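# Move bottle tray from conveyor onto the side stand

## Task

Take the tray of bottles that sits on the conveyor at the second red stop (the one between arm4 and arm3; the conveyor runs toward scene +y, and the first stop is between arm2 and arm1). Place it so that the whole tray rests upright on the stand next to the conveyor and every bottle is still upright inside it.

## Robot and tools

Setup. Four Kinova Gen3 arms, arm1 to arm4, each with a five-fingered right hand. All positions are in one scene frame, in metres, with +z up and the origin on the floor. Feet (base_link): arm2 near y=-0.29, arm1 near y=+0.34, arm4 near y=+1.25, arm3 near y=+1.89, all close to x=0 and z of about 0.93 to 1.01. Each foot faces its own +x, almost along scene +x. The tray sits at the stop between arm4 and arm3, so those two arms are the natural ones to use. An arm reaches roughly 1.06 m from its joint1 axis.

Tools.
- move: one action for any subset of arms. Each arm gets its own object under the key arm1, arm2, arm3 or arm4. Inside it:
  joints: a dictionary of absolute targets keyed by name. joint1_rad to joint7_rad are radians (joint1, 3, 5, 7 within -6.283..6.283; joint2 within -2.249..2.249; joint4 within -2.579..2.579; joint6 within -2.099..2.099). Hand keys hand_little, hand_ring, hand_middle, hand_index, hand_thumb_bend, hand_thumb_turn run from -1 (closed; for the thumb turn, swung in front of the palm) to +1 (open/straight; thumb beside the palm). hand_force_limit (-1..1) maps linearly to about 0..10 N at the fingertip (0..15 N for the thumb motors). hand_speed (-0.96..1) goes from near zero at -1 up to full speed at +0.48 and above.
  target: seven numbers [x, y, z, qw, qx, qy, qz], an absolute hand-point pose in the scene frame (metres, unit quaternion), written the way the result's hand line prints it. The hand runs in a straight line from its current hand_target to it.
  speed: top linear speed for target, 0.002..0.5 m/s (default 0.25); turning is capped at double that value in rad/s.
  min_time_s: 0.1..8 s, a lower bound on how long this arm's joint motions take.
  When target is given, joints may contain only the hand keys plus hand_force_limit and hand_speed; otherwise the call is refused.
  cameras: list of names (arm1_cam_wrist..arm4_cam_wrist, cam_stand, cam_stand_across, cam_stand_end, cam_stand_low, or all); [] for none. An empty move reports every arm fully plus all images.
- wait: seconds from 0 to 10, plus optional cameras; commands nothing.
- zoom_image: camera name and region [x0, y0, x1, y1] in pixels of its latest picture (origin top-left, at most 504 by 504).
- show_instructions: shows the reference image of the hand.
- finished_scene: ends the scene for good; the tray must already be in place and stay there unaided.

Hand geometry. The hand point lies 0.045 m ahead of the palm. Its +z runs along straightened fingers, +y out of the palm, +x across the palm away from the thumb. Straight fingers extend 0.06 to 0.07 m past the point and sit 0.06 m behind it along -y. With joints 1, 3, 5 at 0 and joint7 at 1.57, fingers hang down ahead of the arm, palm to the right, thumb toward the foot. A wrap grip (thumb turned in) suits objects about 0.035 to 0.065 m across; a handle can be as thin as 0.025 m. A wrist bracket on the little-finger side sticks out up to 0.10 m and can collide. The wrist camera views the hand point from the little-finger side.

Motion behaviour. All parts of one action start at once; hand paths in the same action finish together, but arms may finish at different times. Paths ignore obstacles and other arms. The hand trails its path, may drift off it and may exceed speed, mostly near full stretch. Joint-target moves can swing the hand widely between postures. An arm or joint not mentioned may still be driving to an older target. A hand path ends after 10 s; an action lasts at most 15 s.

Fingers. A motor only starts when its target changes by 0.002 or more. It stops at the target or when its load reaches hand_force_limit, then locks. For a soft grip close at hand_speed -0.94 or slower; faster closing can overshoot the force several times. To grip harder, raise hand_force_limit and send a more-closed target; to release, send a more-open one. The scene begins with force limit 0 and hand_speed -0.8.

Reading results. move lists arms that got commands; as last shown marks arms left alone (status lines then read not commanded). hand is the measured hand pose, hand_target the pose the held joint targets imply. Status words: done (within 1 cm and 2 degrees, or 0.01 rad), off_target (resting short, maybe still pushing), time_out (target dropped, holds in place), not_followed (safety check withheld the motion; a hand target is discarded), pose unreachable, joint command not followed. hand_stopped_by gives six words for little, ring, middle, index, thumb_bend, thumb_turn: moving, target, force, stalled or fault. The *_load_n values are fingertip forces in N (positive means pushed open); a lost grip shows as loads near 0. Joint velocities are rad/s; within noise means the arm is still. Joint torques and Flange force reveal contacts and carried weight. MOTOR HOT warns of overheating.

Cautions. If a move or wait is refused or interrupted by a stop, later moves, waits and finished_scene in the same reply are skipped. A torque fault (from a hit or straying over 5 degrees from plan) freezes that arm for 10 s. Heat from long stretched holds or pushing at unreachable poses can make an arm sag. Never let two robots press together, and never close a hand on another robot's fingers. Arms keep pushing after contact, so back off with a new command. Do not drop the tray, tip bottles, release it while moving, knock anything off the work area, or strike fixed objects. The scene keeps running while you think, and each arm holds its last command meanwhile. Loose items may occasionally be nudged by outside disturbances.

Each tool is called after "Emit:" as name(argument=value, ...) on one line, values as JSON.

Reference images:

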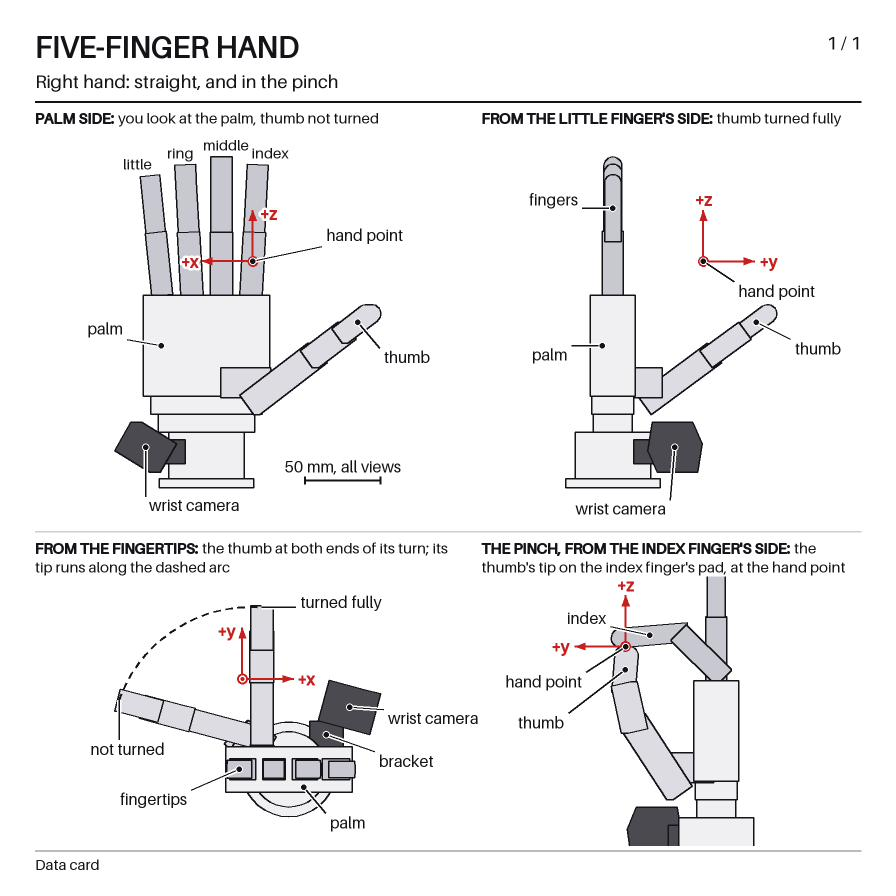

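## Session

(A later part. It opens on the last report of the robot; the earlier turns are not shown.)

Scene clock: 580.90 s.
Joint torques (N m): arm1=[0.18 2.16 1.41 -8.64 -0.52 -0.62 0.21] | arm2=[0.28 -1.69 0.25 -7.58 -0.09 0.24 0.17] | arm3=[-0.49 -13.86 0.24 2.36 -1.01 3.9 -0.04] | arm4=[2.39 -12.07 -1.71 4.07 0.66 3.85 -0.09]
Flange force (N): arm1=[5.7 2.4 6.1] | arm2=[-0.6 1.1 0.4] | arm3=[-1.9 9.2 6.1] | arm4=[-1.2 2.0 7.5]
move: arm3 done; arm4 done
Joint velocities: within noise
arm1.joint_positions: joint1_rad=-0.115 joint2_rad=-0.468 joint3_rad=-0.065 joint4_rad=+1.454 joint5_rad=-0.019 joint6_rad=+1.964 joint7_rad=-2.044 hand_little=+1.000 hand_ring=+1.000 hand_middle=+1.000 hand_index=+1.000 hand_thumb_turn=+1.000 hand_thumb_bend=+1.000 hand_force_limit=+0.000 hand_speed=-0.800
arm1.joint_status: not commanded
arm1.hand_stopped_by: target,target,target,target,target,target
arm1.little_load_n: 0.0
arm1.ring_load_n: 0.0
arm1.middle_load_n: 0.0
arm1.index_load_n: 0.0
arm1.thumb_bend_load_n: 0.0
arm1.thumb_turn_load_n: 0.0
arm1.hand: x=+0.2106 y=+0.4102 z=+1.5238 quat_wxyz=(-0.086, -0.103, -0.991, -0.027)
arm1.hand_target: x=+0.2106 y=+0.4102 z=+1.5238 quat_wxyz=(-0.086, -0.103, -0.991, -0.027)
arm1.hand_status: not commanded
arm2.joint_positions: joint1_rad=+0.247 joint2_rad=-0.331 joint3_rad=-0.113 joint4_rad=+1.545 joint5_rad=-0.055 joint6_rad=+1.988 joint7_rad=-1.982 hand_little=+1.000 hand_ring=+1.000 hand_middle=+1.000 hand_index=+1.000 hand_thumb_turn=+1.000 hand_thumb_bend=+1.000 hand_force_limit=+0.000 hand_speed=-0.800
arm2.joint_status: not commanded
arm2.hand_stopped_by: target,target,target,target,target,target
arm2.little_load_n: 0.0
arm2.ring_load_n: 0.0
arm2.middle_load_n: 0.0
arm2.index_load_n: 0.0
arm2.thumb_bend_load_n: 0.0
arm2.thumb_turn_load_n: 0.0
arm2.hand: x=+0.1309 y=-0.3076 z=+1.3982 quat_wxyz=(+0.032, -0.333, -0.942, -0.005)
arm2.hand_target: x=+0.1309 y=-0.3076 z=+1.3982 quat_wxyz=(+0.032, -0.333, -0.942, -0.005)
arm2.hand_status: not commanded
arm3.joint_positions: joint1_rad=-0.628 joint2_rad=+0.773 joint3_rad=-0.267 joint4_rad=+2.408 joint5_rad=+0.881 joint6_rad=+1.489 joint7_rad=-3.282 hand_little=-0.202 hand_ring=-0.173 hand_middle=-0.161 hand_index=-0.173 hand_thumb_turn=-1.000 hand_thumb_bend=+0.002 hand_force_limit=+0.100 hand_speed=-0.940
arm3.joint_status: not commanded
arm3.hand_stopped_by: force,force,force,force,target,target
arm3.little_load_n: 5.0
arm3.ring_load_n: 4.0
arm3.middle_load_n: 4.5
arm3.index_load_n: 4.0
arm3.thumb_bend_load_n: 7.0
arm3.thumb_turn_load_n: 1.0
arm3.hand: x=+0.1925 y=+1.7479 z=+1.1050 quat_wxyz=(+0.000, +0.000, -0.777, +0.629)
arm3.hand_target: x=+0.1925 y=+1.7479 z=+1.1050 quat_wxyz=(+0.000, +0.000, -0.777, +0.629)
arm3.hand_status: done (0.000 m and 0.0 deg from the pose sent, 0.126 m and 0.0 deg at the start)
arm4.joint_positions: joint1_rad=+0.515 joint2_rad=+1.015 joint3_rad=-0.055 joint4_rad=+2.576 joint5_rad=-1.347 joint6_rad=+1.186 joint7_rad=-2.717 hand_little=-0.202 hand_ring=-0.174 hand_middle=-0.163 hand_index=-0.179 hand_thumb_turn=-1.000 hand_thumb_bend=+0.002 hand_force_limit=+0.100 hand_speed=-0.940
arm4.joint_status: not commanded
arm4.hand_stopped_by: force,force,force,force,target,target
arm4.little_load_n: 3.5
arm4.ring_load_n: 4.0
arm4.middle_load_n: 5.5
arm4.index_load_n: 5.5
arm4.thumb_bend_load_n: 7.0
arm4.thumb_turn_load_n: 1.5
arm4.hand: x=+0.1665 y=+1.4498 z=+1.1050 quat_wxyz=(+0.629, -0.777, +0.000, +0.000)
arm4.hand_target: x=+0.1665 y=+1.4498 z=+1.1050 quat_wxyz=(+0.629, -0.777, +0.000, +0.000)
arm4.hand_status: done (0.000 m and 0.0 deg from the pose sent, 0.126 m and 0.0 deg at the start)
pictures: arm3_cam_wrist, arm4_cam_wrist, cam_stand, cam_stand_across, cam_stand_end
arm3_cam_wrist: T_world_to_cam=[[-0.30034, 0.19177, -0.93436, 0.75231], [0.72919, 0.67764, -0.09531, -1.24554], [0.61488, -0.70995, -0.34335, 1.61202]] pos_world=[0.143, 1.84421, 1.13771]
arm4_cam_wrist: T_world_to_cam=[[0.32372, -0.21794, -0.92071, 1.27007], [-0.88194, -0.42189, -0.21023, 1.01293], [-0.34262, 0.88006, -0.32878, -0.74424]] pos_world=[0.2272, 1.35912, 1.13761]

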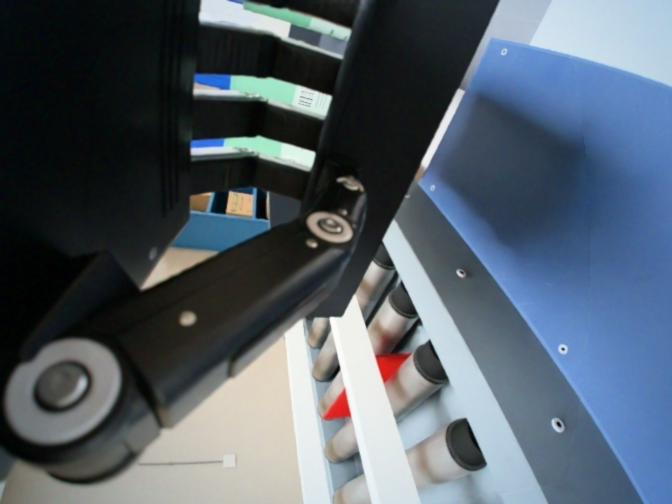

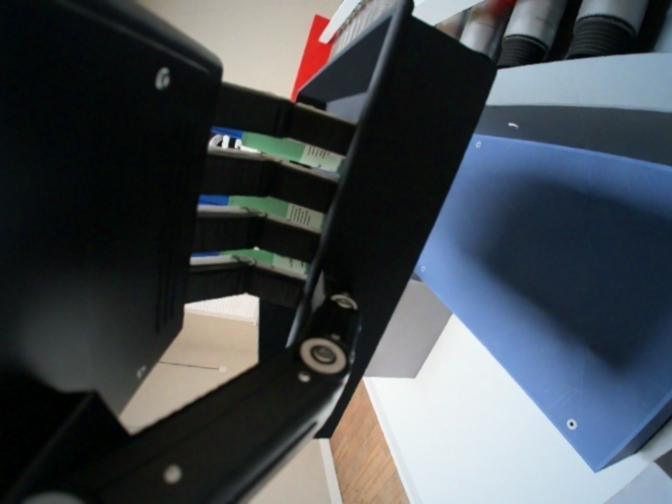

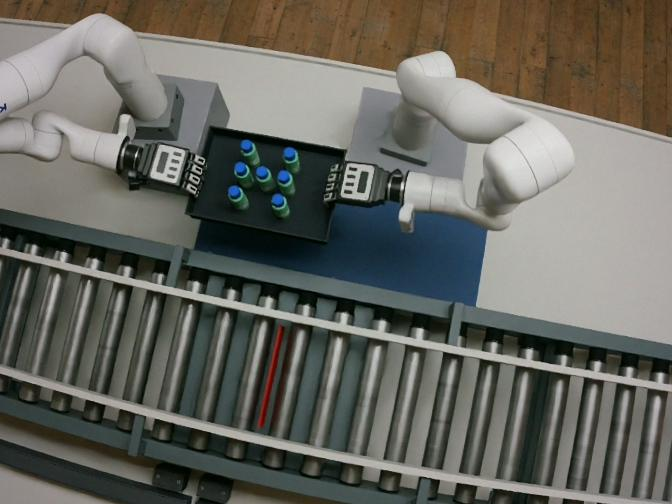

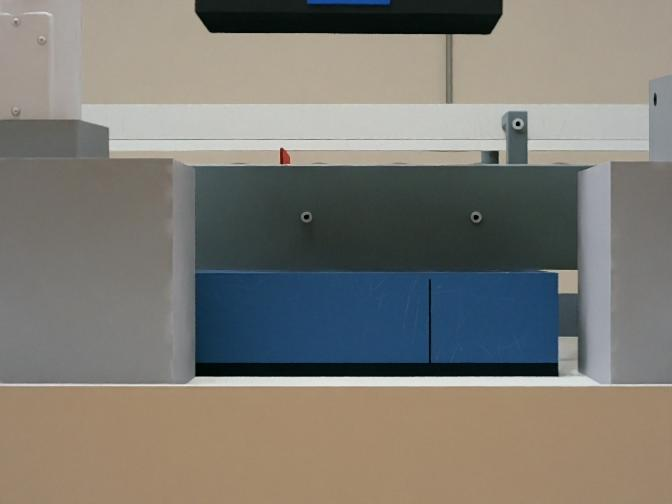

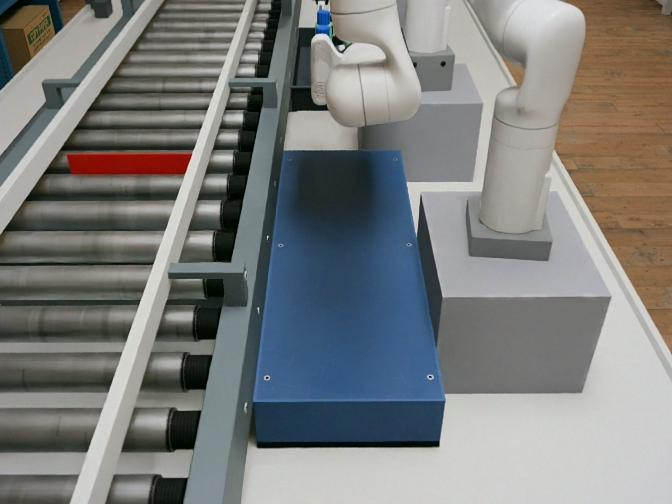

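Emit:
move(arm3={"target": [0.2025, 1.7477, 1.0, 0, 0, -0.7771, 0.6293], "speed": 0.06}, arm4={"target": [0.1765, 1.4500, 1.0, 0.6293, -0.7771, 0, 0], "speed": 0.06})

Emit:
move(arm3={"target": [0.2025, 1.7477, 0.9, 0, 0, -0.7771, 0.6293], "speed": 0.06}, arm4={"target": [0.1765, 1.4500, 0.9, 0.6293, -0.7771, 0, 0], "speed": 0.06}, cameras=["arm3_cam_wrist", "arm4_cam_wrist", "cam_stand_across", "cam_stand", "cam_stand_end", "cam_stand_low"])

Emit:
zoom_image(camera="cam_stand_across", region=[180, 100, 600, 400])

Scene clock: 621.03 s.
Joint torques (N m): arm1=[0.17 2.15 1.45 -8.6 -0.53 -0.62 0.2] | arm2=[0.23 -1.7 0.19 -7.6 -0.14 0.23 0.18] | arm3=[0.55 -15.49 1.76 5.79 -1.76 4.08 -0.04] | arm4=[1.42 -13.15 -3.6 6.5 1.55 3.99 -0.12]
Flange force (N): arm1=[5.6 2.5 5.9] | arm2=[-0.7 0.9 0.4] | arm3=[-1.0 10.0 2.1] | arm4=[-0.1 3.5 2.5]
move: arm3 done; arm4 done
Joint velocities: within noise
arm1, arm2: as last shown
arm3.joint_positions: joint1_rad=-0.630 joint2_rad=+1.119 joint3_rad=-0.216 joint4_rad=+2.313 joint5_rad=+1.003 joint6_rad=+1.366 joint7_rad=-3.492 hand_little=-0.202 hand_ring=-0.173 hand_middle=-0.161 hand_index=-0.173 hand_thumb_turn=-1.000 hand_thumb_bend=+0.002 hand_force_limit=+0.100 hand_speed=-0.940
arm3.joint_status: not commanded
arm3.hand_stopped_by: force,force,force,force,target,target
arm3.little_load_n: 4.0
arm3.ring_load_n: 3.0
arm3.middle_load_n: 4.0
arm3.index_load_n: 3.5
arm3.thumb_bend_load_n: 7.0
arm3.thumb_turn_load_n: 1.0
arm3.hand: x=+0.2025 y=+1.7477 z=+1.0000 quat_wxyz=(+0.000, +0.000, -0.777, +0.629)
arm3.hand_target: x=+0.2025 y=+1.7477 z=+1.0000 quat_wxyz=(+0.000, +0.000, -0.777, +0.629)
arm3.hand_status: done (0.000 m and 0.0 deg from the pose sent, 0.105 m and 0.0 deg at the start)
arm4.joint_positions: joint1_rad=+0.516 joint2_rad=+1.354 joint3_rad=-0.063 joint4_rad=+2.403 joint5_rad=-1.410 joint6_rad=+1.133 joint7_rad=-2.543 hand_little=-0.202 hand_ring=-0.174 hand_middle=-0.163 hand_index=-0.179 hand_thumb_turn=-1.000 hand_thumb_bend=+0.002 hand_force_limit=+0.100 hand_speed=-0.940
arm4.joint_status: not commanded
arm4.hand_stopped_by: force,force,force,force,target,target
arm4.little_load_n: 3.0
arm4.ring_load_n: 3.5
arm4.middle_load_n: 5.0
arm4.index_load_n: 5.0
arm4.thumb_bend_load_n: 7.5
arm4.thumb_turn_load_n: 1.5
arm4.hand: x=+0.1765 y=+1.4500 z=+1.0000 quat_wxyz=(+0.629, -0.777, +0.000, +0.000)
arm4.hand_target: x=+0.1765 y=+1.4500 z=+1.0000 quat_wxyz=(+0.629, -0.777, +0.000, +0.000)
arm4.hand_status: done (0.000 m and 0.0 deg from the pose sent, 0.105 m and 0.0 deg at the start)
pictures: none

Scene clock: 623.20 s.
Joint torques (N m): arm1=[0.14 2.12 1.42 -8.63 -0.54 -0.6 0.23] | arm2=[0.26 -1.7 0.17 -7.6 -0.07 0.21 0.14] | arm3=[0.62 -16.06 2.18 6.95 -2.09 4.03 -0.1] | arm4=[1.23 -13.25 -3.99 7.18 1.77 3.91 -0.13]
Flange force (N): arm1=[5.6 2.6 6.1] | arm2=[-0.7 0.8 0.4] | arm3=[-0.6 9.8 1.9] | arm4=[0.3 4.0 1.8]
move: arm3 done; arm4 done
Joint velocities: within noise
arm1, arm2: as last shown
arm1.thumb_bend_load_n: -0.5
arm3.joint_positions: joint1_rad=-0.642 joint2_rad=+1.401 joint3_rad=-0.177 joint4_rad=+2.154 joint5_rad=+1.084 joint6_rad=+1.305 joint7_rad=-3.599 hand_little=-0.202 hand_ring=-0.173 hand_middle=-0.161 hand_index=-0.173 hand_thumb_turn=-1.000 hand_thumb_bend=+0.002 hand_force_limit=+0.100 hand_speed=-0.940
arm3.joint_status: not commanded
arm3.hand_stopped_by: force,force,force,force,target,target
arm3.little_load_n: 3.5
arm3.ring_load_n: 3.0
arm3.middle_load_n: 3.5
arm3.index_load_n: 4.0
arm3.thumb_bend_load_n: 7.0
arm3.thumb_turn_load_n: 1.0
arm3.hand: x=+0.2025 y=+1.7477 z=+0.9000 quat_wxyz=(+0.000, +0.000, -0.777, +0.629)
arm3.hand_target: x=+0.2025 y=+1.7477 z=+0.9000 quat_wxyz=(+0.000, +0.000, -0.777, +0.629)
arm3.hand_status: done (0.000 m and 0.0 deg from the pose sent, 0.100 m and 0.0 deg at the start)
arm4.joint_positions: joint1_rad=+0.520 joint2_rad=+1.612 joint3_rad=-0.055 joint4_rad=+2.186 joint5_rad=-1.408 joint6_rad=+1.120 joint7_rad=-2.500 hand_little=-0.202 hand_ring=-0.174 hand_middle=-0.163 hand_index=-0.179 hand_thumb_turn=-1.000 hand_thumb_bend=+0.002 hand_force_limit=+0.100 hand_speed=-0.940
arm4.joint_status: not commanded
arm4.hand_stopped_by: force,force,force,force,target,target
arm4.little_load_n: 2.5
arm4.ring_load_n: 3.0
arm4.middle_load_n: 4.5
arm4.index_load_n: 5.0
arm4.thumb_bend_load_n: 8.0
arm4.thumb_turn_load_n: 1.5
arm4.hand: x=+0.1765 y=+1.4500 z=+0.9000 quat_wxyz=(+0.629, -0.777, +0.000, +0.000)
arm4.hand_target: x=+0.1765 y=+1.4500 z=+0.9000 quat_wxyz=(+0.629, -0.777, +0.000, +0.000)
arm4.hand_status: done (0.000 m and 0.0 deg from the pose sent, 0.100 m and 0.0 deg at the start)
pictures: arm3_cam_wrist, arm4_cam_wrist, cam_stand, cam_stand_across, cam_stand_end, cam_stand_low
arm3_cam_wrist: T_world_to_cam=[[-0.30034, 0.19177, -0.93436, 0.56378], [0.72919, 0.67764, -0.09531, -1.27216], [0.61488, -0.70995, -0.34335, 1.5354]] pos_world=[0.1529, 1.84401, 0.93271]
arm4_cam_wrist: T_world_to_cam=[[0.32366, -0.21803, -0.92071, 1.07825], [-0.88193, -0.42196, -0.21011, 0.97868], [-0.34269, 0.88001, -0.32886, -0.80813]] pos_world=[0.2372, 1.35922, 0.93261]

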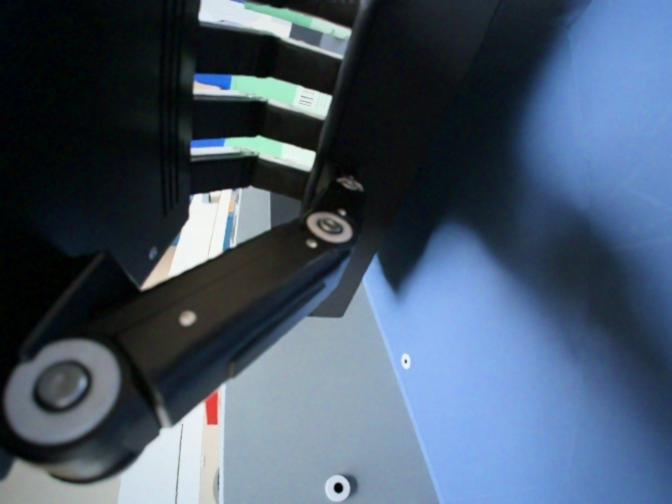

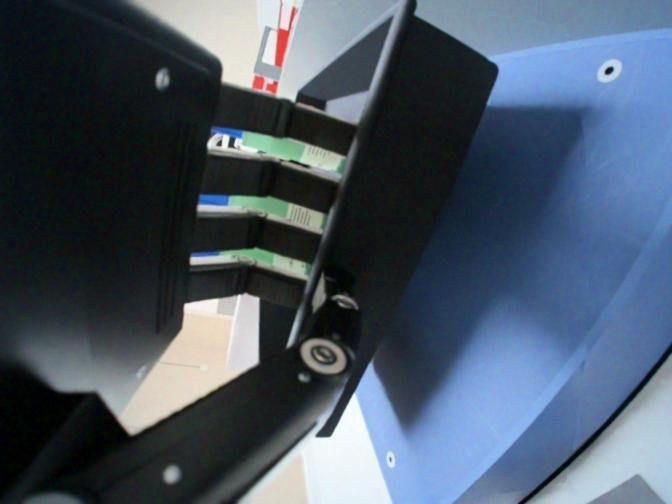

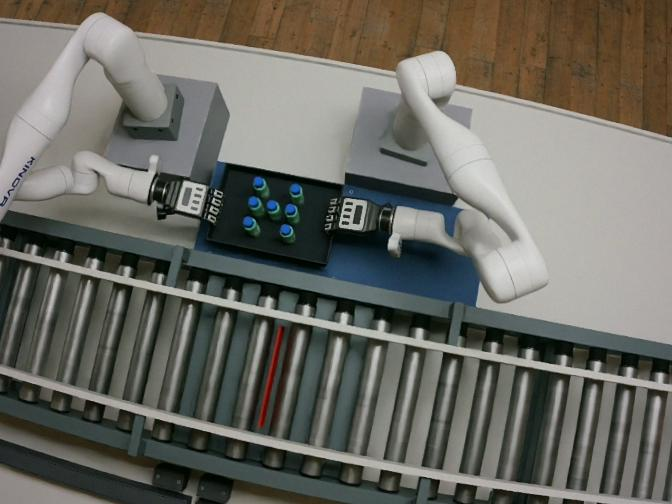

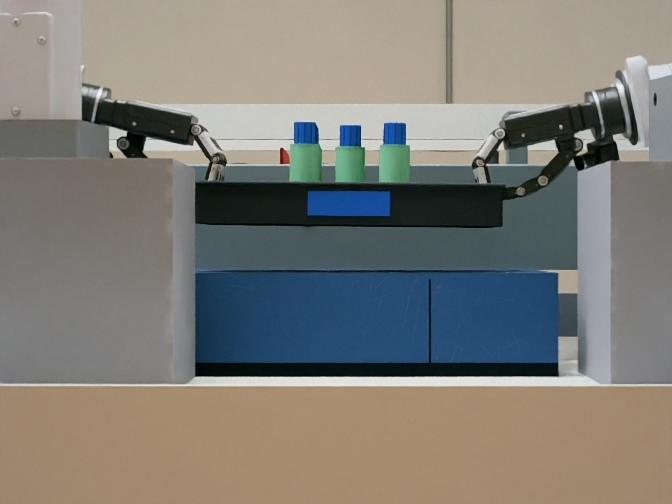

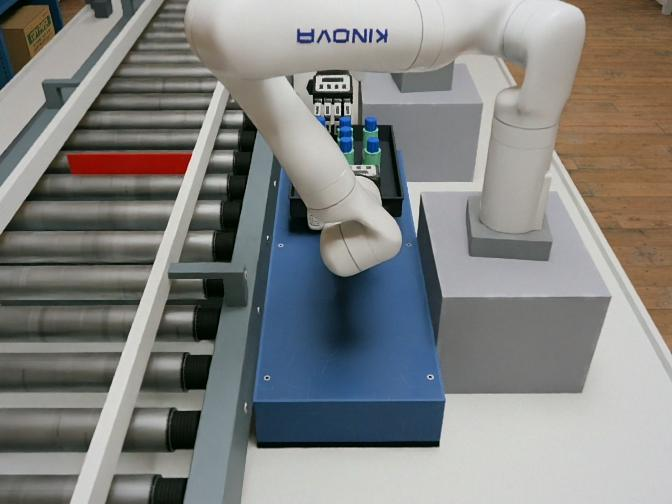

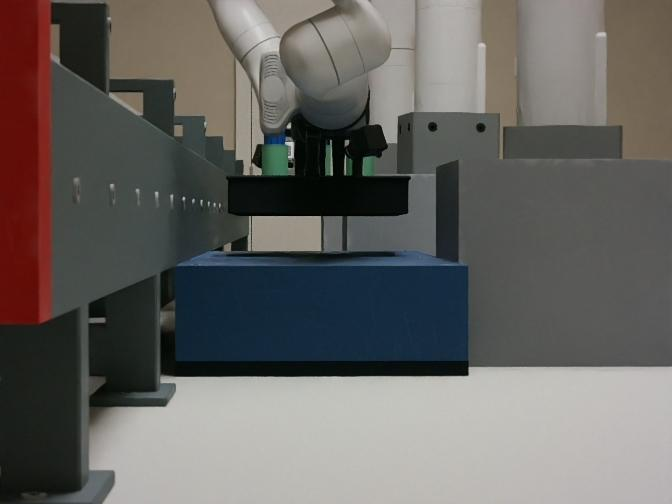

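Scaled by 1.200 from the camera's image (finer frame: 960x720).

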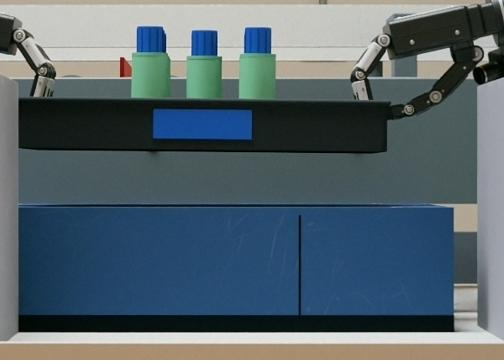

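Emit:
move(arm3={"target": [0.2025, 1.7477, 0.86, 0, 0, -0.7771, 0.6293], "speed": 0.05}, arm4={"target": [0.1765, 1.4500, 0.862, 0.6293, -0.7771, 0, 0], "speed": 0.05}, cameras=["cam_stand_across", "cam_stand", "cam_stand_low"])

Emit:
zoom_image(camera="cam_stand_across", region=[190, 200, 370, 300])

Emit:
zoom_image(camera="cam_stand_across", region=[370, 200, 550, 300])

Emit:
zoom_image(camera="cam_stand_low", region=[160, 200, 480, 300])

Scene clock: 652.63 s.
Joint torques (N m): arm1=[0.13 2.15 1.43 -8.63 -0.52 -0.6 0.22] | arm2=[0.25 -1.73 0.19 -7.62 -0.08 0.26 0.12] | arm3=[2.47 -14.73 4.9 8.66 -2.57 4.73 -0.13] | arm4=[-15.26 58.53 20.43 -56.46 -10.37 -33.35 15.97]
Flange force (N): arm1=[5.7 2.5 6.1] | arm2=[-0.8 0.8 0.6] | arm3=[-0.3 11.1 -5.5] | arm4=[76.6 -287.1 -135.5]
move: arm3 done; arm4 done
TORQUE WARNING: arm4's joint6_rad reached its warning level (29.4 N m). A warning alone does not stop the arm.
Joint velocities: within noise
arm1, arm2: as last shown
arm1.thumb_bend_load_n: 0.0
arm3.joint_positions: joint1_rad=-0.646 joint2_rad=+1.502 joint3_rad=-0.164 joint4_rad=+2.071 joint5_rad=+1.106 joint6_rad=+1.294 joint7_rad=-3.612 hand_little=-0.202 hand_ring=-0.173 hand_middle=-0.161 hand_index=-0.173 hand_thumb_turn=-1.000 hand_thumb_bend=+0.003 hand_force_limit=+0.100 hand_speed=-0.940
arm3.joint_status: not commanded
arm3.hand_stopped_by: force,force,force,force,target,target
arm3.little_load_n: 2.0
arm3.ring_load_n: 2.0
arm3.middle_load_n: 4.0
arm3.index_load_n: 2.5
arm3.thumb_bend_load_n: 13.0
arm3.thumb_turn_load_n: 1.5
arm3.hand: x=+0.2025 y=+1.7477 z=+0.8600 quat_wxyz=(+0.000, +0.000, -0.777, +0.629)
arm3.hand_target: x=+0.2025 y=+1.7477 z=+0.8600 quat_wxyz=(+0.000, +0.000, -0.777, +0.629)
arm3.hand_status: done (0.000 m and 0.0 deg from the pose sent, 0.040 m and 0.0 deg at the start)
arm4.joint_positions: joint1_rad=+0.519 joint2_rad=+1.684 joint3_rad=-0.050 joint4_rad=+2.107 joint5_rad=-1.397 joint6_rad=+1.125 joint7_rad=-2.512 hand_little=-0.202 hand_ring=-0.174 hand_middle=-0.164 hand_index=-0.180 hand_thumb_turn=-1.000 hand_thumb_bend=+0.003 hand_force_limit=+0.100 hand_speed=-0.940
arm4.joint_status: not commanded
arm4.hand_stopped_by: force,force,force,force,target,target
arm4.little_load_n: 1.5
arm4.ring_load_n: 0.5
arm4.middle_load_n: 0.0
arm4.index_load_n: 0.5
arm4.thumb_bend_load_n: 13.5
arm4.thumb_turn_load_n: 1.5
arm4.hand: x=+0.1753 y=+1.4502 z=+0.8690 quat_wxyz=(+0.630, -0.777, +0.001, +0.002)
arm4.hand_target: x=+0.1765 y=+1.4499 z=+0.8621 quat_wxyz=(+0.629, -0.777, +0.000, +0.000)
arm4.hand_status: done (0.007 m and 0.2 deg from the pose sent, 0.038 m and 0.0 deg at the start)
pictures: cam_stand, cam_stand_across, cam_stand_low

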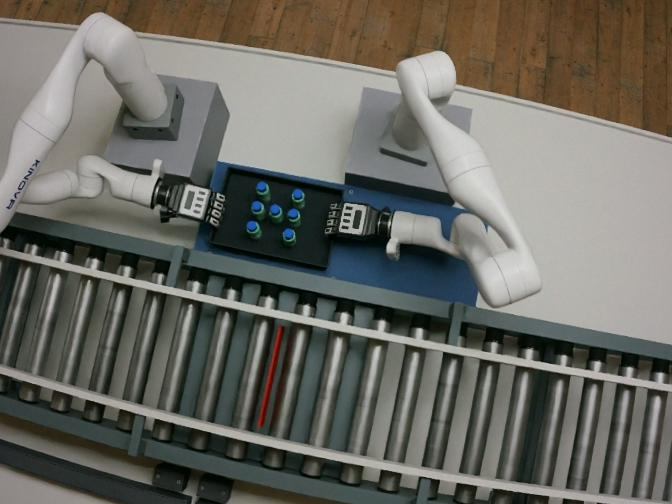

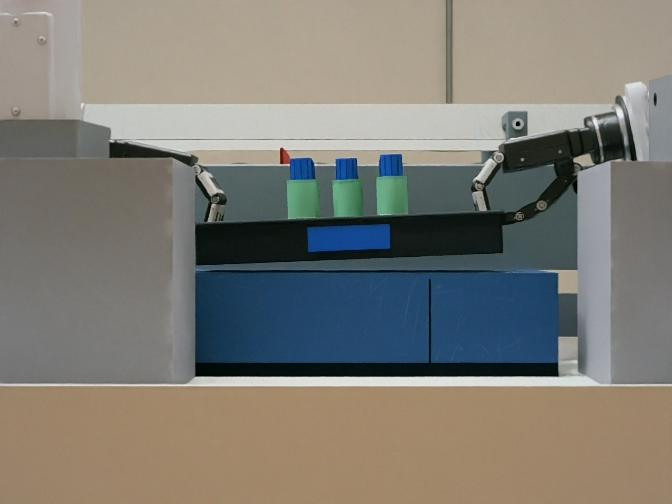

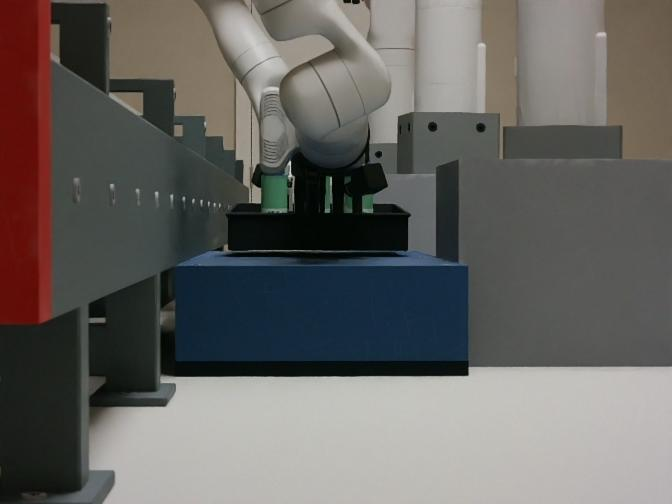

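Scaled by 2.800 from the camera's image (finer frame: 960x720).

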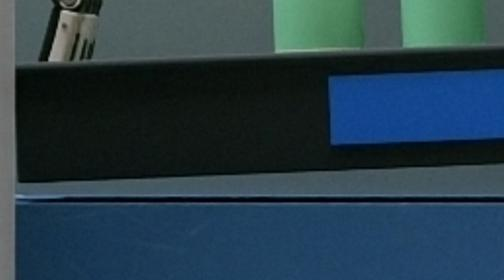

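Scaled by 2.800 from the camera's image (finer frame: 960x720).

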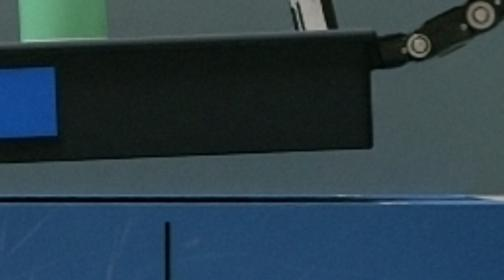

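Scaled by 1.575 from the camera's image (finer frame: 960x720).

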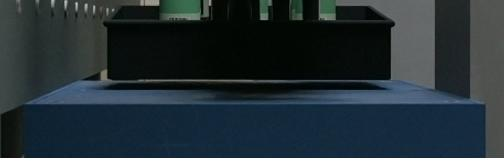

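Emit:
move(arm3={"target": [0.2025, 1.7477, 0.885, 0, 0, -0.7771, 0.6293], "speed": 0.05}, arm4={"target": [0.1765, 1.4500, 0.885, 0.6293, -0.7771, 0, 0], "speed": 0.05}, cameras=["arm4_cam_wrist", "arm3_cam_wrist", "cam_stand_across", "cam_stand", "cam_stand_end"])

Emit:
zoom_image(camera="cam_stand", region=[0, 60, 340, 300])

Emit:
zoom_image(camera="cam_stand_across", region=[450, 60, 672, 260])

Scene clock: 661.67 s.
Joint torques (N m): arm1=[0.16 2.15 1.4 -8.66 -0.52 -0.62 0.21] | arm2=[0.28 -1.77 0.22 -7.58 -0.1 0.23 0.15] | arm3=[-0.24 -16.71 1.29 6.38 -1.89 3.77 -0.08] | arm4=[1.74 -13.62 -2.91 6.81 1.63 3.58 -0.19]
Flange force (N): arm1=[5.7 2.4 6.2] | arm2=[-0.8 1.0 0.3] | arm3=[-0.6 9.4 5.0] | arm4=[0.3 3.3 4.7]
move: arm3 done; arm4 done
TORQUE WARNING: arm4's joint6_rad reached its warning level (29.4 N m). A warning alone does not stop the arm.
Joint velocities: within noise
arm1, arm2: as last shown
arm3.joint_positions: joint1_rad=-0.643 joint2_rad=+1.440 joint3_rad=-0.172 joint4_rad=+2.124 joint5_rad=+1.093 joint6_rad=+1.300 joint7_rad=-3.606 hand_little=-0.202 hand_ring=-0.173 hand_middle=-0.161 hand_index=-0.173 hand_thumb_turn=-1.000 hand_thumb_bend=+0.003 hand_force_limit=+0.100 hand_speed=-0.940
arm3.joint_status: not commanded
arm3.hand_stopped_by: force,force,force,force,target,target
arm3.little_load_n: 2.5
arm3.ring_load_n: 2.0
arm3.middle_load_n: 2.5
arm3.index_load_n: 3.0
arm3.thumb_bend_load_n: 10.0
arm3.thumb_turn_load_n: 1.0
arm3.hand: x=+0.2025 y=+1.7477 z=+0.8850 quat_wxyz=(+0.000, +0.000, -0.777, +0.629)
arm3.hand_target: x=+0.2025 y=+1.7477 z=+0.8850 quat_wxyz=(+0.000, +0.000, -0.777, +0.629)
arm3.hand_status: done (0.000 m and 0.0 deg from the pose sent, 0.025 m and 0.0 deg at the start)
arm4.joint_positions: joint1_rad=+0.519 joint2_rad=+1.646 joint3_rad=-0.052 joint4_rad=+2.149 joint5_rad=-1.405 joint6_rad=+1.123 joint7_rad=-2.503 hand_little=-0.202 hand_ring=-0.174 hand_middle=-0.163 hand_index=-0.179 hand_thumb_turn=-1.000 hand_thumb_bend=+0.003 hand_force_limit=+0.100 hand_speed=-0.940
arm4.joint_status: not commanded
arm4.hand_stopped_by: force,force,force,force,target,target
arm4.little_load_n: 2.0
arm4.ring_load_n: 2.5
arm4.middle_load_n: 4.5
arm4.index_load_n: 5.0
arm4.thumb_bend_load_n: 13.0
arm4.thumb_turn_load_n: 1.5
arm4.hand: x=+0.1765 y=+1.4500 z=+0.8850 quat_wxyz=(+0.629, -0.777, +0.000, +0.000)
arm4.hand_target: x=+0.1765 y=+1.4500 z=+0.8850 quat_wxyz=(+0.629, -0.777, +0.000, +0.000)
arm4.hand_status: done (0.000 m and 0.0 deg from the pose sent, 0.016 m and 0.2 deg at the start)
pictures: arm3_cam_wrist, arm4_cam_wrist, cam_stand, cam_stand_across, cam_stand_end
arm3_cam_wrist: T_world_to_cam=[[-0.30034, 0.19177, -0.93436, 0.54977], [0.72919, 0.67764, -0.09531, -1.27359], [0.61488, -0.70995, -0.34335, 1.53025]] pos_world=[0.1529, 1.84401, 0.91771]
arm4_cam_wrist: T_world_to_cam=[[0.32367, -0.21806, -0.9207, 1.06449], [-0.88196, -0.42189, -0.21013, 0.9755], [-0.34261, 0.88004, -0.32887, -0.81321]] pos_world=[0.2372, 1.35932, 0.91761]

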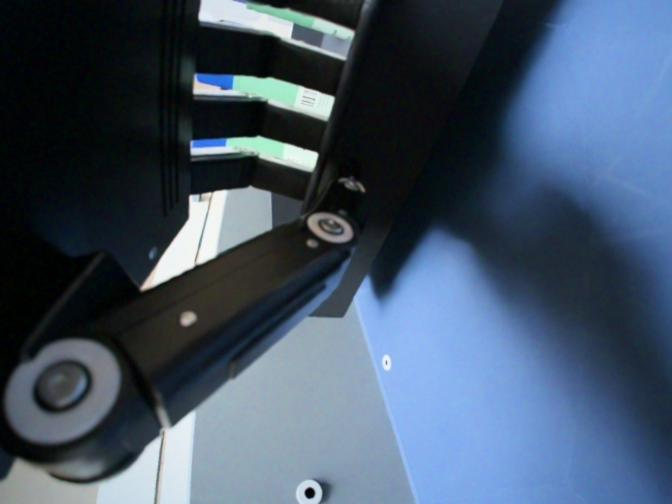

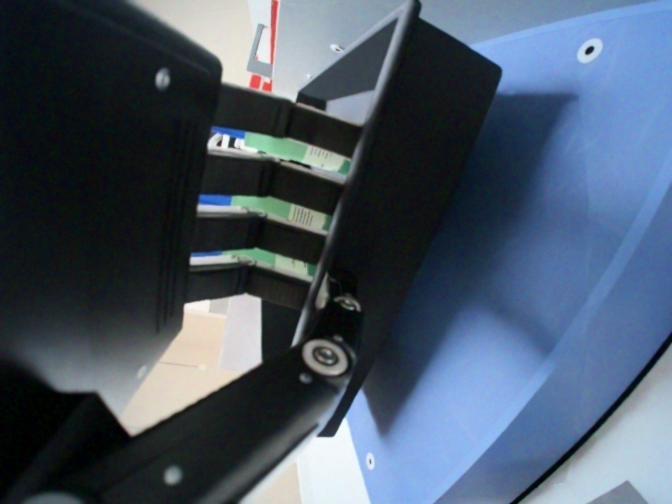

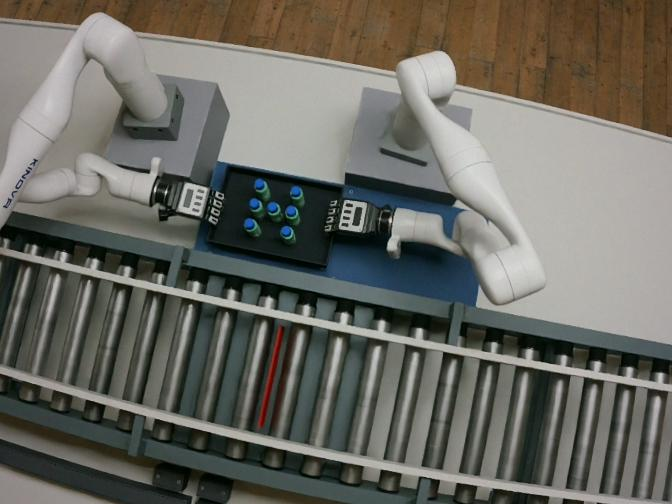

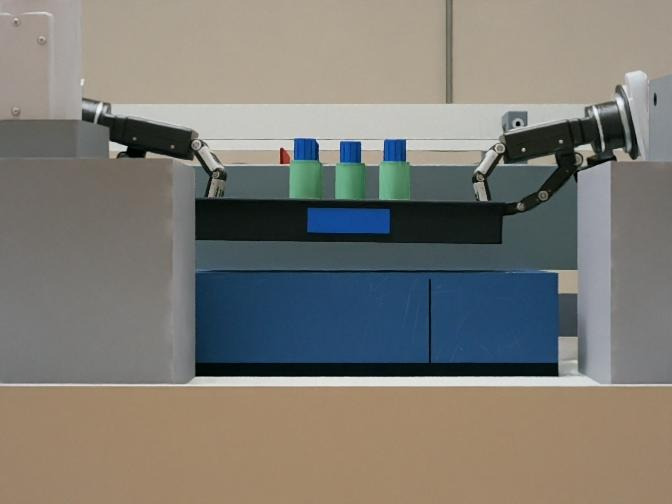

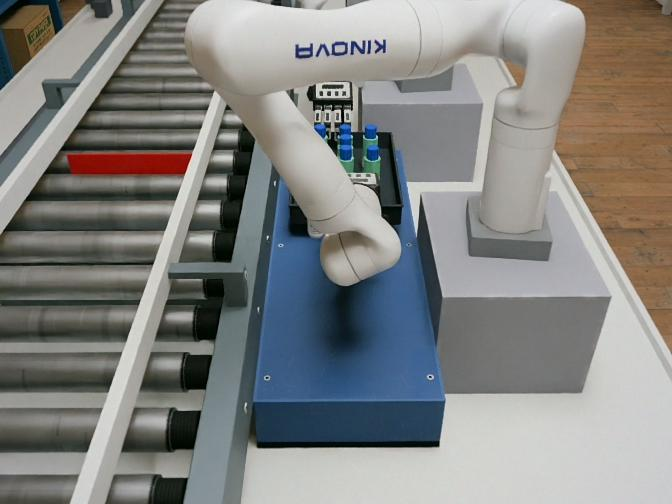

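Scaled by 1.482 from the camera's image (finer frame: 960x720).

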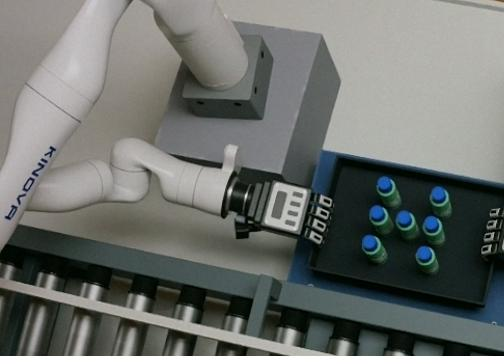

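Scaled by 2.270 from the camera's image (finer frame: 960x720).

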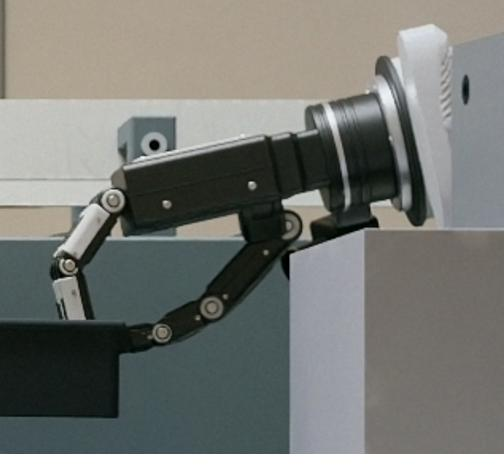

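Emit:
zoom_image(camera="arm4_cam_wrist", region=[472, 304, 672, 504])

Emit:
zoom_image(camera="cam_stand", region=[80, 120, 260, 260])

Scaled by 2.520 from the camera's image (finer frame: 960x720).

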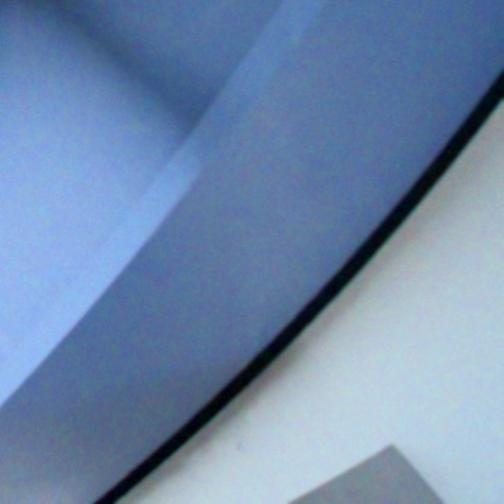

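Scaled by 2.800 from the camera's image (finer frame: 960x720).

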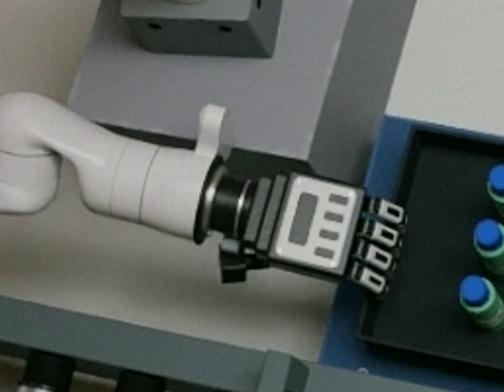

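Emit:
move(arm3={"target": [0.2025, 1.7677, 0.915, 0, 0, -0.7771, 0.6293], "speed": 0.06}, arm4={"target": [0.1765, 1.4700, 0.915, 0.6293, -0.7771, 0, 0], "speed": 0.06})

Emit:
move(arm3={"target": [0.2025, 1.8877, 0.91, 0, 0, -0.7771, 0.6293], "speed": 0.06}, arm4={"target": [0.1765, 1.5900, 0.91, 0.6293, -0.7771, 0, 0], "speed": 0.06}, cameras=["arm4_cam_wrist", "arm3_cam_wrist", "cam_stand_across", "cam_stand", "cam_stand_low"])

Emit:
zoom_image(camera="cam_stand", region=[100, 100, 380, 300])

Emit:
zoom_image(camera="cam_stand_across", region=[350, 60, 672, 300])

Scene clock: 734.17 s.
Joint torques (N m): arm1=[0.15 2.16 1.44 -8.63 -0.51 -0.6 0.21] | arm2=[0.24 -1.69 0.24 -7.53 -0.1 0.24 0.13] | arm3=[-0.2 -16.82 0.89 5.8 -1.76 3.78 -0.11] | arm4=[1.8 -13.45 -3.37 6.93 1.7 3.51 -0.18]
Flange force (N): arm1=[5.7 2.5 6.1] | arm2=[-0.7 1.0 0.2] | arm3=[-0.7 9.3 4.6] | arm4=[0.3 3.2 4.6]
move: arm3 done; arm4 done
Joint velocities: within noise
arm1, arm2: as last shown
arm3.joint_positions: joint1_rad=-0.669 joint2_rad=+1.353 joint3_rad=-0.212 joint4_rad=+2.150 joint5_rad=+1.024 joint6_rad=+1.340 joint7_rad=-3.564 hand_little=-0.202 hand_ring=-0.173 hand_middle=-0.161 hand_index=-0.173 hand_thumb_turn=-1.000 hand_thumb_bend=+0.003 hand_force_limit=+0.100 hand_speed=-0.940
arm3.joint_status: not commanded
arm3.hand_stopped_by: force,force,force,force,target,target
arm3.little_load_n: 3.0
arm3.ring_load_n: 2.5
arm3.middle_load_n: 3.0
arm3.index_load_n: 3.0
arm3.thumb_bend_load_n: 10.5
arm3.thumb_turn_load_n: 1.0
arm3.hand: x=+0.2025 y=+1.7677 z=+0.9150 quat_wxyz=(+0.000, +0.000, -0.777, +0.629)
arm3.hand_target: x=+0.2025 y=+1.7677 z=+0.9150 quat_wxyz=(+0.000, +0.000, -0.777, +0.629)
arm3.hand_status: done (0.000 m and 0.0 deg from the pose sent, 0.036 m and 0.0 deg at the start)
arm4.joint_positions: joint1_rad=+0.487 joint2_rad=+1.591 joint3_rad=-0.102 joint4_rad=+2.238 joint5_rad=-1.479 joint6_rad=+1.100 joint7_rad=-2.465 hand_little=-0.202 hand_ring=-0.174 hand_middle=-0.163 hand_index=-0.179 hand_thumb_turn=-1.000 hand_thumb_bend=+0.003 hand_force_limit=+0.100 hand_speed=-0.940
arm4.joint_status: not commanded
arm4.hand_stopped_by: force,force,force,force,target,target
arm4.little_load_n: 2.0
arm4.ring_load_n: 3.0
arm4.middle_load_n: 4.5
arm4.index_load_n: 5.0
arm4.thumb_bend_load_n: 13.0
arm4.thumb_turn_load_n: 1.5
arm4.hand: x=+0.1765 y=+1.4700 z=+0.9150 quat_wxyz=(+0.629, -0.777, +0.000, +0.000)
arm4.hand_target: x=+0.1765 y=+1.4700 z=+0.9150 quat_wxyz=(+0.629, -0.777, +0.000, +0.000)
arm4.hand_status: done (0.000 m and 0.0 deg from the pose sent, 0.036 m and 0.0 deg at the start)
pictures: none

Scene clock: 736.67 s.
Joint torques (N m): arm1=[0.14 2.13 1.42 -8.63 -0.52 -0.61 0.23] | arm2=[0.27 -1.66 0.2 -7.56 -0.11 0.21 0.16] | arm3=[0.47 -18.34 -0.07 4.17 -1.46 4.39 -0.11] | arm4=[1.39 -13.45 -6.8 6.5 2.28 3.37 -0.17]
Flange force (N): arm1=[5.6 2.6 6.1] | arm2=[-0.6 0.9 0.3] | arm3=[-0.8 9.8 1.3] | arm4=[-0.1 4.4 1.8]
move: arm3 done; arm4 done
Joint velocities: within noise
arm1, arm2: as last shown
arm3.joint_positions: joint1_rad=-0.826 joint2_rad=+1.341 joint3_rad=-0.336 joint4_rad=+1.890 joint5_rad=+0.800 joint6_rad=+1.541 joint7_rad=-3.430 hand_little=-0.202 hand_ring=-0.173 hand_middle=-0.161 hand_index=-0.173 hand_thumb_turn=-1.000 hand_thumb_bend=+0.003 hand_force_limit=+0.100 hand_speed=-0.940
arm3.joint_status: not commanded
arm3.hand_stopped_by: force,force,force,force,target,target
arm3.little_load_n: 3.0
arm3.ring_load_n: 2.5
arm3.middle_load_n: 2.5
arm3.index_load_n: 2.5
arm3.thumb_bend_load_n: 11.0
arm3.thumb_turn_load_n: 1.0
arm3.hand: x=+0.2025 y=+1.8877 z=+0.9100 quat_wxyz=(+0.000, +0.000, -0.777, +0.629)
arm3.hand_target: x=+0.2025 y=+1.8877 z=+0.9100 quat_wxyz=(+0.000, +0.000, -0.777, +0.629)
arm3.hand_status: done (0.000 m and 0.0 deg from the pose sent, 0.120 m and 0.0 deg at the start)
arm4.joint_positions: joint1_rad=+0.243 joint2_rad=+1.675 joint3_rad=-0.374 joint4_rad=+2.240 joint5_rad=-1.887 joint6_rad=+1.050 joint7_rad=-2.300 hand_little=-0.202 hand_ring=-0.174 hand_middle=-0.163 hand_index=-0.179 hand_thumb_turn=-1.000 hand_thumb_bend=+0.003 hand_force_limit=+0.100 hand_speed=-0.940
arm4.joint_status: not commanded
arm4.hand_stopped_by: force,force,force,force,target,target
arm4.little_load_n: 2.0
arm4.ring_load_n: 2.5
arm4.middle_load_n: 4.0
arm4.index_load_n: 4.5
arm4.thumb_bend_load_n: 13.0
arm4.thumb_turn_load_n: 1.5
arm4.hand: x=+0.1765 y=+1.5900 z=+0.9100 quat_wxyz=(+0.629, -0.777, +0.000, +0.000)
arm4.hand_target: x=+0.1765 y=+1.5900 z=+0.9100 quat_wxyz=(+0.629, -0.777, +0.000, +0.000)
arm4.hand_status: done (0.000 m and 0.0 deg from the pose sent, 0.120 m and 0.0 deg at the start)
pictures: arm3_cam_wrist, arm4_cam_wrist, cam_stand, cam_stand_across, cam_stand_low
arm3_cam_wrist: T_world_to_cam=[[-0.30034, 0.19177, -0.93436, 0.54628], [0.72919, 0.67764, -0.09531, -1.36608], [0.61488, -0.70995, -0.34335, 1.63823]] pos_world=[0.1529, 1.98401, 0.94271]
arm4_cam_wrist: T_world_to_cam=[[0.32366, -0.21803, -0.92071, 1.118], [-0.88193, -0.42196, -0.21011, 1.0399], [-0.34269, 0.88001, -0.32886, -0.92813]] pos_world=[0.2372, 1.49932, 0.94261]

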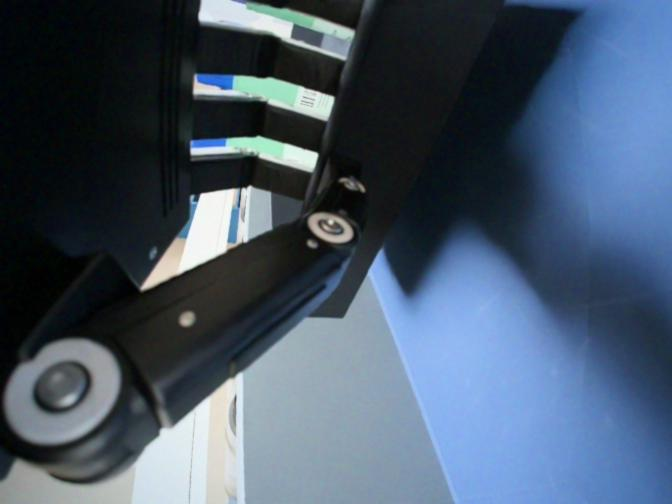

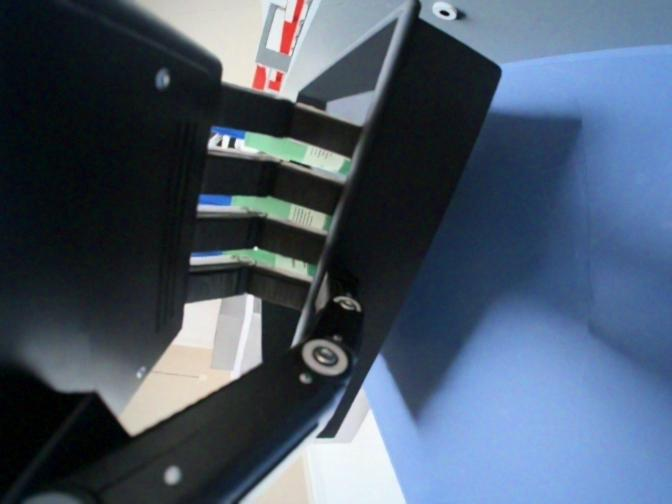

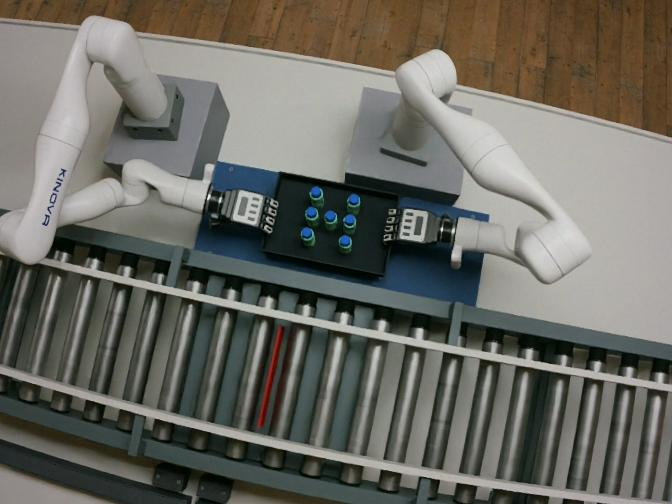

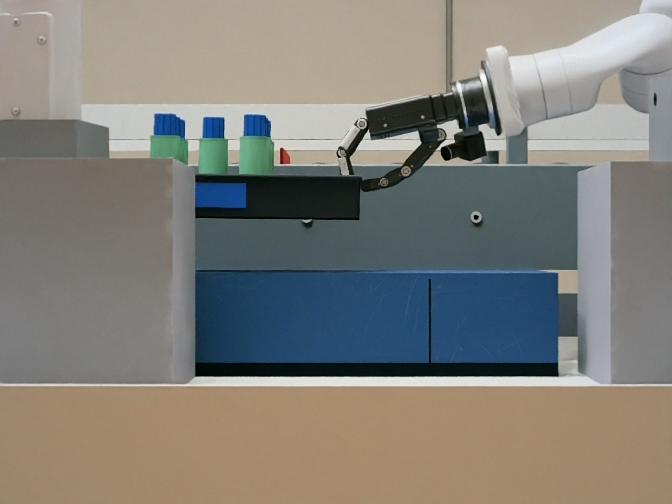

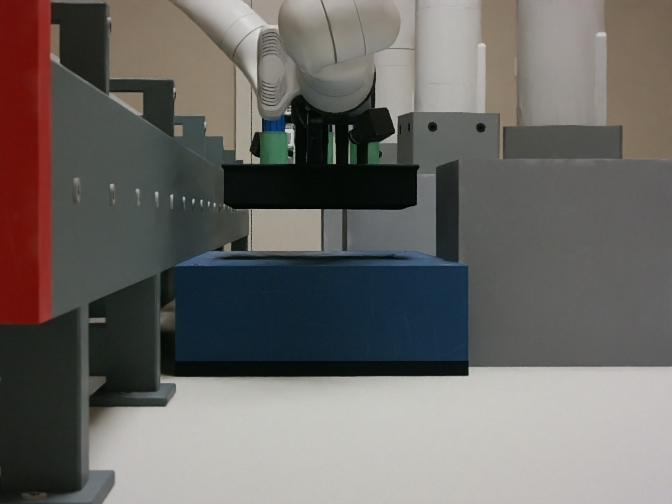

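Scaled by 1.800 from the camera's image (finer frame: 960x720).

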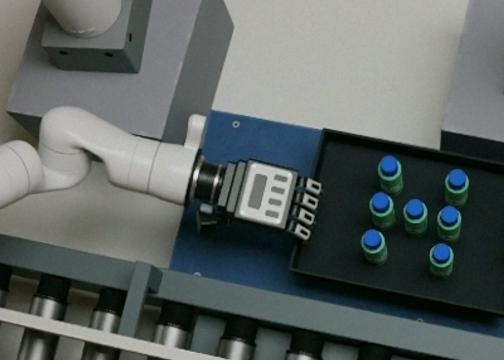

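Scaled by 1.565 from the camera's image (finer frame: 960x720).

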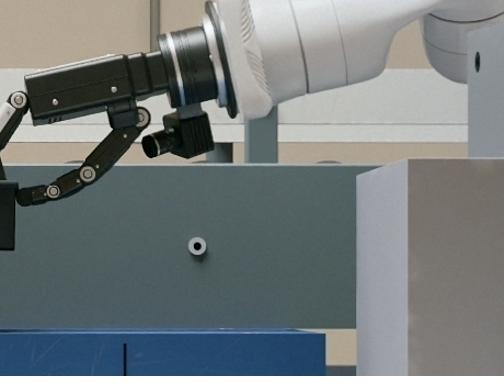

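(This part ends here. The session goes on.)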